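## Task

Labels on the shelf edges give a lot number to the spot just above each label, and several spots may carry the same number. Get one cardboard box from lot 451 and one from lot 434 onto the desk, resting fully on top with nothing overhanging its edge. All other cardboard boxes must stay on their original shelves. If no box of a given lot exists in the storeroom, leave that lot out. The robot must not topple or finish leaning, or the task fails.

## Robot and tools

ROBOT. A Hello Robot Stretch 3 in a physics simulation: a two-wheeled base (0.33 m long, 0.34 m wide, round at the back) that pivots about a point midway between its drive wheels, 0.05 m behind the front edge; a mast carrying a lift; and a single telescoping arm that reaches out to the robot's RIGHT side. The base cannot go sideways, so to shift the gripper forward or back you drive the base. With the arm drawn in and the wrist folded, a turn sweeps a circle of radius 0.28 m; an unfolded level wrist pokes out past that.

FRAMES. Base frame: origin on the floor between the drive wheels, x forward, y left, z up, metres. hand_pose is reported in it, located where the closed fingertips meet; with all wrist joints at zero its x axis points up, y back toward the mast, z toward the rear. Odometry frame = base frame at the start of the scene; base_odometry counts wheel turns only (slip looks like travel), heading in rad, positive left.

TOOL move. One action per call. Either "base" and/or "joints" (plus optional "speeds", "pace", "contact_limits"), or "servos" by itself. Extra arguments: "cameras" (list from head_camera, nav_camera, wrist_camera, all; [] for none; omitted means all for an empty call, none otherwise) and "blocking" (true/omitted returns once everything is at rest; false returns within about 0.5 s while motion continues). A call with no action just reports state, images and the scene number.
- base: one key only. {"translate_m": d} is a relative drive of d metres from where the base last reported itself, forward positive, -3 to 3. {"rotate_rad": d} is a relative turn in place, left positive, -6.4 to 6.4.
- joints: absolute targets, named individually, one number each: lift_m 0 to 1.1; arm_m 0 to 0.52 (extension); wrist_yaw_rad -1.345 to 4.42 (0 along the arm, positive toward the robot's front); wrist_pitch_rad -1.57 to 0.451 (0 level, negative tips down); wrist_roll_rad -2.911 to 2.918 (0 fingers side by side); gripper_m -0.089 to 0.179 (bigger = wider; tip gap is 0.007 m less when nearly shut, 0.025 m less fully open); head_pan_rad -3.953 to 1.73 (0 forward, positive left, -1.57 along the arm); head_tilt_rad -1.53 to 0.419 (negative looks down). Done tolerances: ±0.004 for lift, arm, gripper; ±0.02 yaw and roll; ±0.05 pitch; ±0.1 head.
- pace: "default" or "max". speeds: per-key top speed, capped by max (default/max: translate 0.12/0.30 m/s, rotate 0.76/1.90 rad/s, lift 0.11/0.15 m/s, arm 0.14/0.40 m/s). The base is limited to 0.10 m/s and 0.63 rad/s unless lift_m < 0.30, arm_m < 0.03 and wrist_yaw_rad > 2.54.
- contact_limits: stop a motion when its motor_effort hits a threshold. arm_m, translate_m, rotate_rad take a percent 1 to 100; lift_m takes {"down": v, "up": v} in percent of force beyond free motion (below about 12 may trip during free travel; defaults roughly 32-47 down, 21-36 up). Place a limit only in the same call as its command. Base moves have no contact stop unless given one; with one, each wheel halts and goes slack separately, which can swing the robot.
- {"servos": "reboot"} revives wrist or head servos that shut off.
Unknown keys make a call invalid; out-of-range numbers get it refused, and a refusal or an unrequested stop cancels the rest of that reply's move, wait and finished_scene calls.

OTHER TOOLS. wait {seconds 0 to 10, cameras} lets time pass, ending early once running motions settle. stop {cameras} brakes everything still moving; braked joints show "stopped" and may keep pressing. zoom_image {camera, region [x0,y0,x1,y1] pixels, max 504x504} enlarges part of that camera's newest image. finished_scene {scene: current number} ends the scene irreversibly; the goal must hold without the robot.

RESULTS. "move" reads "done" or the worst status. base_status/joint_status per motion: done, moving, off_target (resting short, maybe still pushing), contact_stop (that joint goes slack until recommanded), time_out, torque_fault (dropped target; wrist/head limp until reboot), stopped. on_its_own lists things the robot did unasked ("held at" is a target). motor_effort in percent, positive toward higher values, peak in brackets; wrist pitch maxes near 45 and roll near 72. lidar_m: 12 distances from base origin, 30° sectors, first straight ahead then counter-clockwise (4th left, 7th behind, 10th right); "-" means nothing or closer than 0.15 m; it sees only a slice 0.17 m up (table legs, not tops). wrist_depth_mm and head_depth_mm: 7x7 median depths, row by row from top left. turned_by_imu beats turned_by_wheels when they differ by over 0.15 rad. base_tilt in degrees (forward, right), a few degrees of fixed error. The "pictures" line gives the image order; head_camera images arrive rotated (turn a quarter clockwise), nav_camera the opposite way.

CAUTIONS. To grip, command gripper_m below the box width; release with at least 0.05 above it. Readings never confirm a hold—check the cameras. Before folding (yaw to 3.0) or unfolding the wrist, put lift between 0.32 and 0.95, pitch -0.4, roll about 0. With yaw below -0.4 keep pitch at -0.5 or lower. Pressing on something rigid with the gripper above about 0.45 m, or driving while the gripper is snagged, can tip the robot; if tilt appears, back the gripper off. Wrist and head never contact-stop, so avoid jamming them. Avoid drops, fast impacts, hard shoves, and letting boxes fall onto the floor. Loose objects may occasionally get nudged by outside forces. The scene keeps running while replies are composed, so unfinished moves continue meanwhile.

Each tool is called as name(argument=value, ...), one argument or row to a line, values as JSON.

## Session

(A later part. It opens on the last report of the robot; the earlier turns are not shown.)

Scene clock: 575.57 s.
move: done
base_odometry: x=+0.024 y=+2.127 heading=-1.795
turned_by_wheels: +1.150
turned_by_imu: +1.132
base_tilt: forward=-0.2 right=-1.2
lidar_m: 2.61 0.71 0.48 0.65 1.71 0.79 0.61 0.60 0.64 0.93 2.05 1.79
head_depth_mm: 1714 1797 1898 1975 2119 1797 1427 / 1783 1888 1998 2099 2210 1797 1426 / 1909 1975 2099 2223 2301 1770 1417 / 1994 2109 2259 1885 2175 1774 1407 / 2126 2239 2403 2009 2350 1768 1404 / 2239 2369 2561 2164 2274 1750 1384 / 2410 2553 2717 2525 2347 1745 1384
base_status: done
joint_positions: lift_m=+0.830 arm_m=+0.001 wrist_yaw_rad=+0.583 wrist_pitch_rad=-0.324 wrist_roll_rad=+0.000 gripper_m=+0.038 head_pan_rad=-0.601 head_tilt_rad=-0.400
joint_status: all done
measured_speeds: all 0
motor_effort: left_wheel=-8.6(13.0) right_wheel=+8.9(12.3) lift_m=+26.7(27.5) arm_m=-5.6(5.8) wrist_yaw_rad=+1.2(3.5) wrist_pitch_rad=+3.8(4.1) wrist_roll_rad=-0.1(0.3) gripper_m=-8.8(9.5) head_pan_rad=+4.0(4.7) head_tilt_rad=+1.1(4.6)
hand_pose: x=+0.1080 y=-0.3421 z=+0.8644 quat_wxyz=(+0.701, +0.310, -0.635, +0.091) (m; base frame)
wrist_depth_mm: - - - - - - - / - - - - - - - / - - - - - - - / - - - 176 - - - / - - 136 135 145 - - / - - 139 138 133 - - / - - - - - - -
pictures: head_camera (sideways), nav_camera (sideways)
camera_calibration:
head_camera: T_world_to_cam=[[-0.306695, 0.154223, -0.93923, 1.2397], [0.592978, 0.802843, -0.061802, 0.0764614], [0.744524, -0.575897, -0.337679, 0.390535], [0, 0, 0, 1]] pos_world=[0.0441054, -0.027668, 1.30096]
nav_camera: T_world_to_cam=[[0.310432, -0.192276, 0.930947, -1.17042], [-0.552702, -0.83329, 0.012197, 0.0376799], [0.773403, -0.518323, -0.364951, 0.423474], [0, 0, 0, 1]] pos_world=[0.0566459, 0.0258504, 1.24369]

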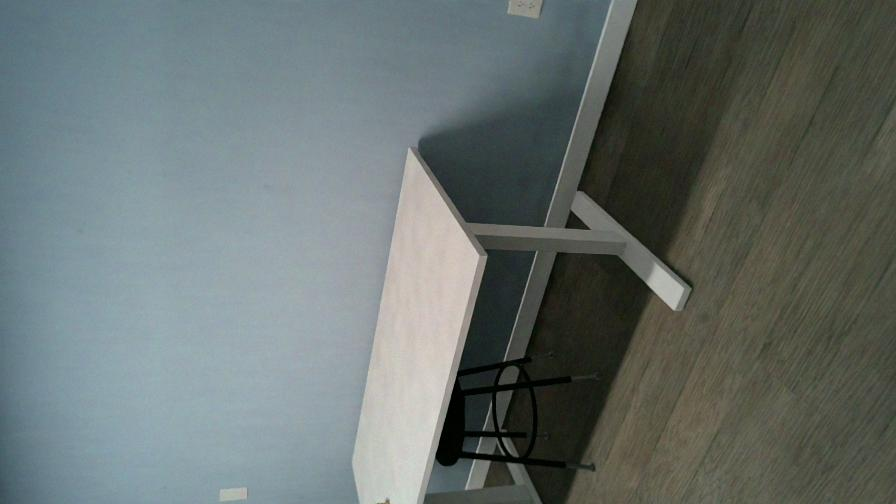

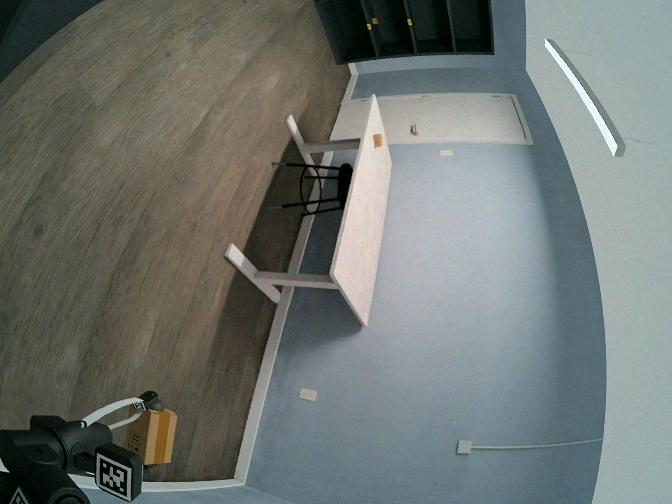

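move(
  base={"translate_m": 1.3},
)

move(
  base={"translate_m": 0.26},
)

move(
  base={"rotate_rad": 0.45},
  joints={"head_pan_rad": -1.57, "head_tilt_rad": -0.5},
  cameras=["nav_camera", "head_camera"],
)

Scene clock: 602.67 s.
move: done
base_odometry: x=-0.265 y=+0.860 heading=-1.795
turned_by_wheels: +0.000
turned_by_imu: +0.000
base_tilt: forward=-0.2 right=-1.2
lidar_m: 2.27 2.38 1.05 0.81 0.80 0.84 1.80 1.76 1.87 1.09 0.99 0.95
head_depth_mm: 1249 1296 1378 1436 1111 849 1429 / 1302 1371 1444 1508 1111 912 1380 / 1374 1445 1540 1591 1095 1600 1372 / 1447 1537 1621 1674 1087 1592 1363 / 1537 1631 1738 1673 1080 1703 1394 / 1622 1731 1862 1950 1184 1646 1384 / 1720 1852 2003 2160 2044 1734 1390
base_status: done
joint_positions: lift_m=+0.830 arm_m=+0.001 wrist_yaw_rad=+0.583 wrist_pitch_rad=-0.324 wrist_roll_rad=+0.000 gripper_m=+0.038 head_pan_rad=-0.600 head_tilt_rad=-0.400
joint_status: not commanded
measured_speeds: all 0
motor_effort: left_wheel=+0.6(9.3) right_wheel=+9.8(13.6) lift_m=+28.5(29.2) arm_m=-4.8(13.2) wrist_yaw_rad=+2.0(3.3) wrist_pitch_rad=+4.0(4.1) wrist_roll_rad=+0.0(0.5) gripper_m=-8.9(9.7) head_pan_rad=+3.2(4.2) head_tilt_rad=-0.9(1.6)
hand_pose: x=+0.1080 y=-0.3421 z=+0.8644 quat_wxyz=(+0.701, +0.310, -0.635, +0.091) (m; base frame)
wrist_depth_mm: - - - - - - - / - - - - - - - / - - - - - - - / - - 176 165 174 - - / - - 136 135 145 - - / - - 139 138 133 - - / - - - - - - -
pictures: none

Scene clock: 606.40 s.
move: done
base_odometry: x=-0.323 y=+0.606 heading=-1.795
turned_by_wheels: +0.000
turned_by_imu: -0.001
base_tilt: forward=-0.3 right=-1.2
lidar_m: 2.10 2.28 1.19 0.92 0.91 0.96 2.03 1.99 1.83 1.08 0.76 1.14
head_depth_mm: 1151 1205 1274 1342 1112 817 1308 / 1208 1263 1339 1408 1102 808 1345 / 1272 1333 1419 1492 1093 807 1373 / 1333 1410 1509 1574 1038 863 1406 / 1419 1517 1612 1698 1075 1384 1403 / 1481 1598 1704 1830 1073 1693 1398 / 1589 1713 1848 1989 1118 1743 1382
base_status: done
joint_positions: lift_m=+0.830 arm_m=+0.001 wrist_yaw_rad=+0.583 wrist_pitch_rad=-0.324 wrist_roll_rad=+0.000 gripper_m=+0.038 head_pan_rad=-0.600 head_tilt_rad=-0.400
joint_status: not commanded
measured_speeds: all 0
motor_effort: left_wheel=+0.1(9.0) right_wheel=+10.0(12.0) lift_m=+28.5(29.6) arm_m=-2.0(5.1) wrist_yaw_rad=+1.5(3.5) wrist_pitch_rad=+4.0(4.0) wrist_roll_rad=-0.3(0.5) gripper_m=-8.7(9.5) head_pan_rad=+2.9(3.8) head_tilt_rad=-1.0(2.0)
hand_pose: x=+0.1080 y=-0.3421 z=+0.8644 quat_wxyz=(+0.701, +0.310, -0.635, +0.091) (m; base frame)
wrist_depth_mm: - - - - - - - / - - - - - - - / - 652 - - - - - / - - - 165 164 - - / - - 135 135 146 - - / - - 139 138 134 - - / - - - - - - -
pictures: none

Scene clock: 608.30 s.
move: done
base_odometry: x=-0.323 y=+0.606 heading=-1.346
turned_by_wheels: +0.450
turned_by_imu: +0.442
base_tilt: forward=-0.2 right=-1.1
lidar_m: 2.28 1.28 0.93 0.90 0.93 1.27 1.99 1.97 1.08 0.86 0.76 1.93
head_depth_mm: 1153 1250 1364 1370 956 1277 1328 / 1144 1243 1349 1368 952 1470 1314 / 1141 1237 1348 1350 937 1477 1319 / 1143 1233 1347 1336 935 1161 1275 / 1143 1235 1338 1311 923 1450 310 / 1140 1232 1342 1309 916 761 434 / 1138 1230 1336 1284 910 1194 419
base_status: done
joint_positions: lift_m=+0.830 arm_m=+0.001 wrist_yaw_rad=+0.583 wrist_pitch_rad=-0.324 wrist_roll_rad=+0.000 gripper_m=+0.038 head_pan_rad=-1.578 head_tilt_rad=-0.500
joint_status: all done
measured_speeds: translate_m=+0.000 rotate_rad=+0.000 lift_m=+0.000 arm_m=+0.000 wrist_yaw_rad=+0.000 wrist_pitch_rad=+0.000 wrist_roll_rad=+0.000 head_pan_rad=+0.024 head_tilt_rad=+0.000
motor_effort: left_wheel=-9.0(12.6) right_wheel=+8.3(12.9) lift_m=+28.4(29.3) arm_m=-2.5(2.7) wrist_yaw_rad=+1.1(2.9) wrist_pitch_rad=+4.0(4.0) wrist_roll_rad=+0.2(0.4) gripper_m=-8.8(9.2) head_pan_rad=+3.1(5.2) head_tilt_rad=-3.7(6.8)
hand_pose: x=+0.1080 y=-0.3421 z=+0.8644 quat_wxyz=(+0.701, +0.310, -0.635, +0.091) (m; base frame)
wrist_depth_mm: - - - - - - - / - - - - - - - / - - - - - - - / - - - 165 164 - - / - - 136 135 146 - - / - - 139 138 133 380 - / - - - - 149 - -
pictures: head_camera (sideways), nav_camera (sideways)
camera_calibration:
head_camera: T_world_to_cam=[[-0.0431026, 0.43278, -0.900469, 1.18749], [0.997251, -0.035742, -0.0649134, 0.0780489], [-0.0602777, -0.900791, -0.430049, 0.515633], [0, 0, 0, 1]] pos_world=[0.00443088, -0.0466557, 1.29611]
nav_camera: T_world_to_cam=[[0.0136563, -0.456325, 0.889709, -1.11483], [-0.9999, -0.00945274, 0.0104994, 0.0425771], [0.00361904, -0.889763, -0.456408, 0.547167], [0, 0, 0, 1]] pos_world=[0.055817, -0.0214709, 1.24115]

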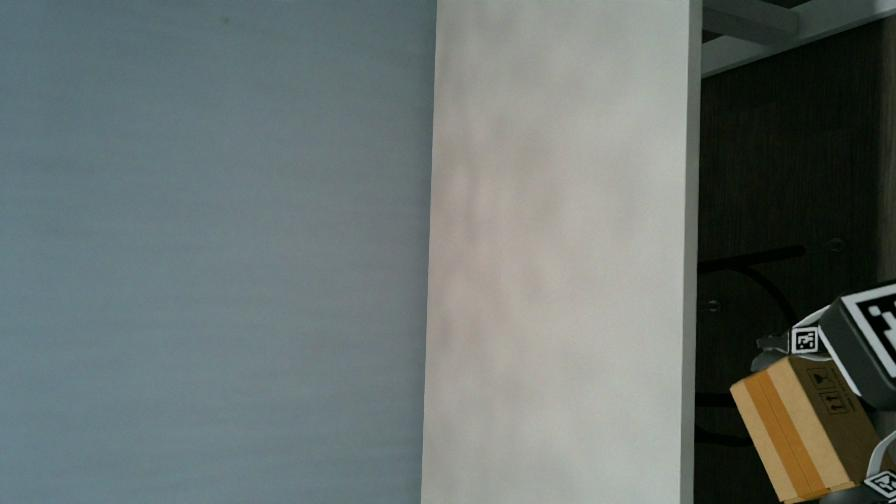

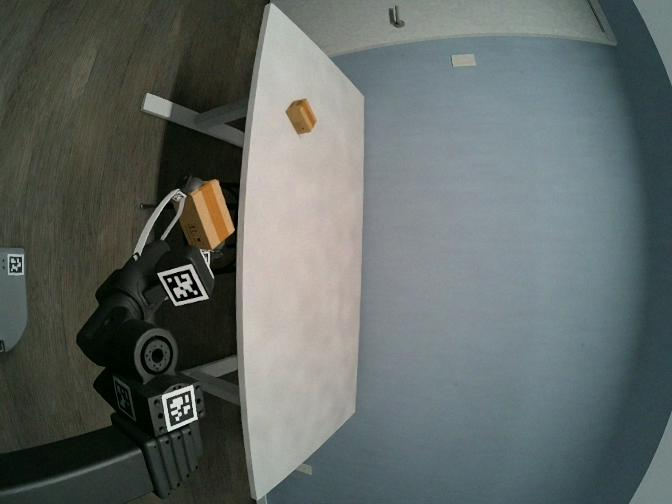

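move(
  joints={"arm_m": 0.42},
)

move(
  joints={"lift_m": 0.725},
)

move(
  joints={"lift_m": 0.704},
  speeds={"lift_m": 0.03},
  contact_limits={"lift_m": {"down": 12}},
  cameras=["wrist_camera", "head_camera"],
)

Scene clock: 625.67 s.
move: done
base_odometry: x=-0.323 y=+0.606 heading=-1.346
turned_by_wheels: +0.000
turned_by_imu: +0.000
base_tilt: forward=-0.3 right=-1.1
lidar_m: 2.28 1.28 0.93 0.90 0.94 1.27 1.99 1.97 1.08 0.86 0.76 1.93
head_depth_mm: 1144 1240 1347 1368 952 328 - / 1149 1241 1353 1370 421 350 1313 / 1143 1233 1346 591 863 1463 1315 / 1145 1233 1350 1338 649 1196 1292 / 1140 1240 1348 1322 853 1449 1265 / 1137 1234 1333 1299 881 1033 1225 / 1142 1236 1341 1288 910 1402 1287
base_status: not commanded
joint_positions: lift_m=+0.830 arm_m=+0.420 wrist_yaw_rad=+0.583 wrist_pitch_rad=-0.324 wrist_roll_rad=+0.000 gripper_m=+0.038 head_pan_rad=-1.570 head_tilt_rad=-0.500
joint_status: all done
measured_speeds: all 0
motor_effort: left_wheel=-8.9(9.4) right_wheel=+8.4(9.3) lift_m=+29.3(30.0) arm_m=+12.8(15.9) wrist_yaw_rad=+1.5(2.5) wrist_pitch_rad=+3.9(4.0) wrist_roll_rad=+0.1(0.3) gripper_m=-9.0(9.4) head_pan_rad=+3.3(4.0) head_tilt_rad=-3.1(4.5)
hand_pose: x=+0.1080 y=-0.7615 z=+0.8644 quat_wxyz=(+0.701, +0.310, -0.635, +0.091) (m; base frame)
wrist_depth_mm: - - - - - - - / - - - - - - - / - - - - - - - / - 406 - 165 164 - - / - - 136 135 146 - - / - - 139 138 133 - - / - - 129 148 145 - -
pictures: none

Scene clock: 627.47 s.
move: done
base_odometry: x=-0.323 y=+0.606 heading=-1.346
turned_by_wheels: +0.000
turned_by_imu: +0.000
base_tilt: forward=-0.3 right=-1.1
lidar_m: 2.28 1.28 0.93 0.90 0.93 1.28 1.99 1.97 1.08 0.86 0.76 1.94
head_depth_mm: 1146 1240 1351 1386 957 1249 1290 / 1148 1246 1350 1356 948 481 373 / 1143 1229 1352 1351 613 803 1315 / 1138 1231 1342 1331 644 1189 1289 / 1143 1230 1353 1316 823 1459 1268 / 1140 1235 1343 1300 881 1032 1230 / 1139 1232 1346 1289 913 1396 1288
base_status: not commanded
joint_positions: lift_m=+0.725 arm_m=+0.420 wrist_yaw_rad=+0.583 wrist_pitch_rad=-0.324 wrist_roll_rad=+0.000 gripper_m=+0.038 head_pan_rad=-1.570 head_tilt_rad=-0.500
joint_status: all done
measured_speeds: all 0
motor_effort: left_wheel=-8.5(9.3) right_wheel=+8.1(9.3) lift_m=+23.3(29.8) arm_m=+9.1(12.6) wrist_yaw_rad=+2.1(2.4) wrist_pitch_rad=+4.0(4.0) wrist_roll_rad=+0.2(0.3) gripper_m=-9.0(9.4) head_pan_rad=+3.3(3.7) head_tilt_rad=-2.9(3.9)
hand_pose: x=+0.1080 y=-0.7615 z=+0.7593 quat_wxyz=(+0.701, +0.310, -0.635, +0.091) (m; base frame)
wrist_depth_mm: - - - - - - - / - - - - - - - / 342 365 - - - - - / - - - 165 164 - - / - - 136 135 146 - - / - - 138 138 133 - - / - - 129 149 145 - -
pictures: none

Scene clock: 628.60 s.
move: done
base_odometry: x=-0.323 y=+0.606 heading=-1.346
turned_by_wheels: +0.000
turned_by_imu: +0.000
base_tilt: forward=-0.2 right=-1.1
lidar_m: 2.28 1.28 0.94 0.90 0.93 1.28 1.99 1.97 1.08 0.86 0.76 1.94
head_depth_mm: 1147 1238 1352 1378 957 1250 1321 / 1149 1241 1348 1364 946 541 389 / 1143 1237 1352 1343 635 776 1307 / 1148 1241 1355 1327 690 1194 1294 / 1140 1239 1346 1310 848 1446 1269 / 1145 1233 1348 1300 882 1038 1228 / 1148 1233 1340 1293 910 1400 1287
base_status: not commanded
joint_positions: lift_m=+0.704 arm_m=+0.420 wrist_yaw_rad=+0.583 wrist_pitch_rad=-0.293 wrist_roll_rad=+0.000 gripper_m=+0.038 head_pan_rad=-1.570 head_tilt_rad=-0.500
joint_status: all done
measured_speeds: all 0
motor_effort: left_wheel=-8.8(9.2) right_wheel=+8.7(9.2) lift_m=+20.3(25.7) arm_m=+6.9(8.7) wrist_yaw_rad=+1.2(2.6) wrist_pitch_rad=-1.7(4.0) wrist_roll_rad=-0.1(0.3) gripper_m=-9.2(9.5) head_pan_rad=+3.5(3.7) head_tilt_rad=-2.4(3.7)
contact_limits: lift_m down 12 (down: maximum 72; up: maximum 65)
hand_pose: x=+0.1097 y=-0.7640 z=+0.7456 quat_wxyz=(+0.700, +0.300, -0.640, +0.102) (m; base frame)
wrist_depth_mm: - - - - - - - / - - - - - - - / 340 - - - - - - / - - - 163 162 - - / - - 135 134 146 - - / - - 140 138 133 - - / - - - 150 - - -
pictures: head_camera (sideways), wrist_camera
camera_calibration:
head_camera: T_world_to_cam=[[-0.0466548, 0.432439, -0.900456, 1.18749], [0.997508, -0.0275853, -0.0649311, 0.0780422], [-0.0529181, -0.901241, -0.430074, 0.515637], [0, 0, 0, 1]] pos_world=[0.00484106, -0.046652, 1.29611]
wrist_camera: T_world_to_cam=[[-0.812292, -0.582874, -0.0209918, -0.333903], [-0.261748, 0.396463, -0.879946, 1.02028], [0.52122, -0.709278, -0.474609, -0.0790522], [0, 0, 0, 1]] pos_world=[0.037032, -0.655194, 0.853259]

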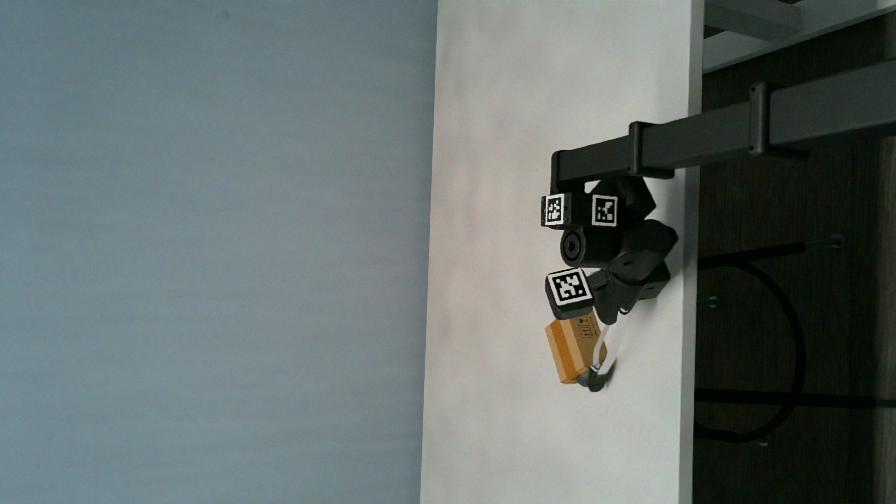

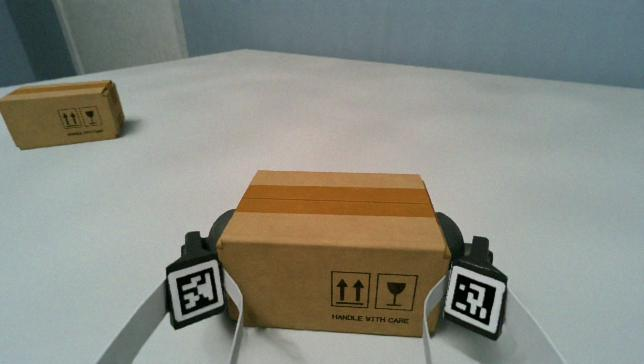

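move(
  joints={"gripper_m": 0.16},
  cameras=["wrist_camera"],
)

move(
  joints={"lift_m": 0.82},
  pace="max",
  cameras=["wrist_camera"],
)

move(
  joints={"arm_m": 0.1},
  pace="max",
  cameras=["nav_camera"],
)

Scene clock: 636.23 s.
move: done
base_odometry: x=-0.323 y=+0.606 heading=-1.345
turned_by_wheels: +0.000
turned_by_imu: +0.000
base_tilt: forward=-0.4 right=-1.1
lidar_m: 2.28 1.28 0.93 0.90 0.93 1.28 1.99 1.97 1.08 0.86 0.76 1.93
head_depth_mm: 1143 1240 1350 1374 955 1249 1317 / 1145 1236 1355 1368 951 753 388 / 1144 1238 1344 1345 636 775 1301 / 1140 1237 1347 1331 692 1200 1295 / 1137 1235 1341 1308 851 1447 1268 / 1139 1233 1343 1301 883 1032 1225 / 1139 1233 1346 1287 911 1400 1284
base_status: not commanded
joint_positions: lift_m=+0.704 arm_m=+0.420 wrist_yaw_rad=+0.583 wrist_pitch_rad=-0.313 wrist_roll_rad=+0.000 gripper_m=+0.160 head_pan_rad=-1.570 head_tilt_rad=-0.500
joint_status: all done
measured_speeds: all 0
motor_effort: left_wheel=-7.9(9.5) right_wheel=+7.5(8.8) lift_m=+30.3(30.4) arm_m=-3.5(3.5) wrist_yaw_rad=+1.0(3.2) wrist_pitch_rad=+1.9(2.1) wrist_roll_rad=-0.3(0.4) gripper_m=+0.8(84.0) head_pan_rad=+2.7(3.3) head_tilt_rad=-1.7(2.9)
contact_limits: lift_m down 12 (down: maximum 72; up: maximum 65)
hand_pose: x=+0.1087 y=-0.7623 z=+0.7409 quat_wxyz=(+0.701, +0.306, -0.637, +0.095) (m; base frame)
wrist_depth_mm: - - - - - - - / 348 374 - - - - - / 342 - - - - - - / - - - 158 157 - - / - 144 134 132 136 - - / - 125 146 143 138 135 - / 112 - - - - - 110
pictures: wrist_camera
camera_calibration:
wrist_camera: T_world_to_cam=[[-0.812223, -0.58294, -0.0217647, -0.333316], [-0.271497, 0.410778, -0.870374, 1.02003], [0.516317, -0.701029, -0.49191, -0.0599187], [0, 0, 0, 1]] pos_world=[0.0371442, -0.655314, 0.851077]

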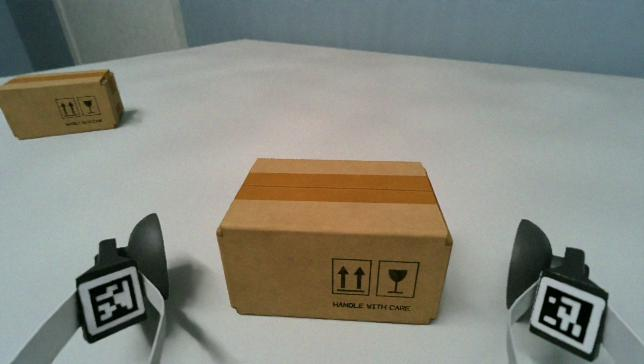

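Scene clock: 637.80 s.
move: done
base_odometry: x=-0.323 y=+0.606 heading=-1.345
turned_by_wheels: +0.000
turned_by_imu: +0.000
base_tilt: forward=-0.3 right=-1.2
lidar_m: 2.28 1.28 0.93 0.90 0.93 1.27 1.99 1.97 1.08 0.86 0.76 1.93
head_depth_mm: 1146 1234 1354 1377 951 759 290 / 1143 1241 1347 1367 432 352 1289 / 1149 1241 1350 1346 829 1470 1314 / 1143 1236 1352 1327 656 1191 1291 / 1145 1228 1339 1319 851 1457 1261 / 1142 1236 1341 1303 850 1031 1232 / 1139 1225 1337 1287 911 1398 1291
base_status: not commanded
joint_positions: lift_m=+0.820 arm_m=+0.420 wrist_yaw_rad=+0.583 wrist_pitch_rad=-0.314 wrist_roll_rad=+0.000 gripper_m=+0.160 head_pan_rad=-1.570 head_tilt_rad=-0.500
joint_status: all done
measured_speeds: all 0
motor_effort: left_wheel=-8.1(8.4) right_wheel=+7.1(7.9) lift_m=+30.3(34.3) arm_m=-6.5(7.1) wrist_yaw_rad=+1.5(2.3) wrist_pitch_rad=+2.2(2.2) wrist_roll_rad=-0.2(0.4) gripper_m=+0.5(1.1) head_pan_rad=+2.6(3.4) head_tilt_rad=-1.4(2.6)
hand_pose: x=+0.1086 y=-0.7622 z=+0.8566 quat_wxyz=(+0.701, +0.307, -0.637, +0.095) (m; base frame)
wrist_depth_mm: - - - - - - - / - - - - - - - / - - - - - - - / 388 397 - - - - - / - 148 - - - - - / - 125 - - - 135 - / 112 - - 220 218 - 109
pictures: wrist_camera
camera_calibration:
wrist_camera: T_world_to_cam=[[-0.812215, -0.582953, -0.0217395, -0.330826], [-0.272197, 0.41168, -0.869729, 1.1209], [0.515961, -0.700489, -0.493051, -0.00143644], [0, 0, 0, 1]] pos_world=[0.0371451, -0.655315, 0.966978]

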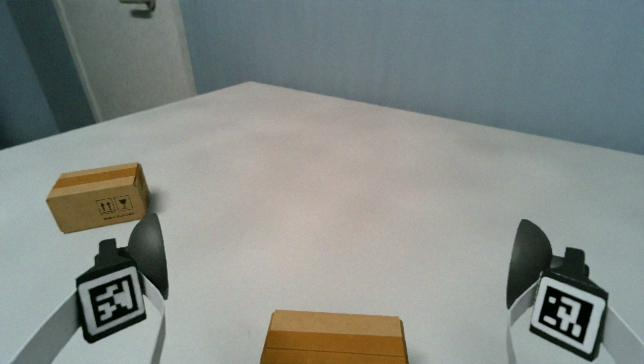

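Scene clock: 639.87 s.
move: done
base_odometry: x=-0.323 y=+0.606 heading=-1.345
turned_by_wheels: +0.000
turned_by_imu: +0.000
base_tilt: forward=-0.4 right=-1.2
lidar_m: 2.28 1.28 0.93 0.90 0.93 1.28 1.99 1.97 1.08 0.86 0.76 1.94
head_depth_mm: 1145 1245 1353 1384 957 787 - / 1146 1238 1346 1364 945 776 295 / 1146 1242 1352 1351 945 772 286 / 1139 1236 1351 1334 930 794 300 / 1145 1233 1345 1315 882 381 377 / 1148 1233 1351 1300 884 1021 1197 / 1138 1230 1341 1285 909 781 1252
base_status: not commanded
joint_positions: lift_m=+0.820 arm_m=+0.100 wrist_yaw_rad=+0.583 wrist_pitch_rad=-0.315 wrist_roll_rad=+0.000 gripper_m=+0.160 head_pan_rad=-1.570 head_tilt_rad=-0.500
joint_status: all done
measured_speeds: all 0
motor_effort: left_wheel=-7.8(8.5) right_wheel=+7.0(7.9) lift_m=+27.7(31.4) arm_m=-11.7(14.5) wrist_yaw_rad=+0.0(2.4) wrist_pitch_rad=+2.2(2.3) wrist_roll_rad=+0.1(0.4) gripper_m=+0.1(1.1) head_pan_rad=+2.3(3.3) head_tilt_rad=-2.1(2.6)
hand_pose: x=+0.1086 y=-0.4422 z=+0.8565 quat_wxyz=(+0.701, +0.307, -0.637, +0.094) (m; base frame)
wrist_depth_mm: - - - - - - - / - - - - - - - / - - - - - - - / - - - - 433 417 - / - - - - - - - / - 127 - - - 135 - / 116 - - - - - 110
pictures: nav_camera (sideways)
camera_calibration:
nav_camera: T_world_to_cam=[[0.0173979, -0.456178, 0.889718, -1.11483], [-0.999789, -0.0176341, 0.0105089, 0.0426343], [0.0108954, -0.889714, -0.456389, 0.547164], [0, 0, 0, 1]] pos_world=[0.0560594, -0.0209895, 1.24115]

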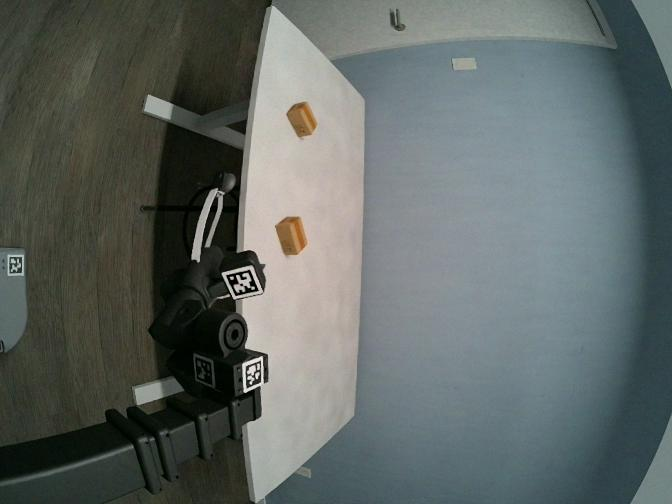

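Both boxes are on the desk, well away from its edges.

finished_scene(
  scene=2,
)

The scene is finished: the task was done.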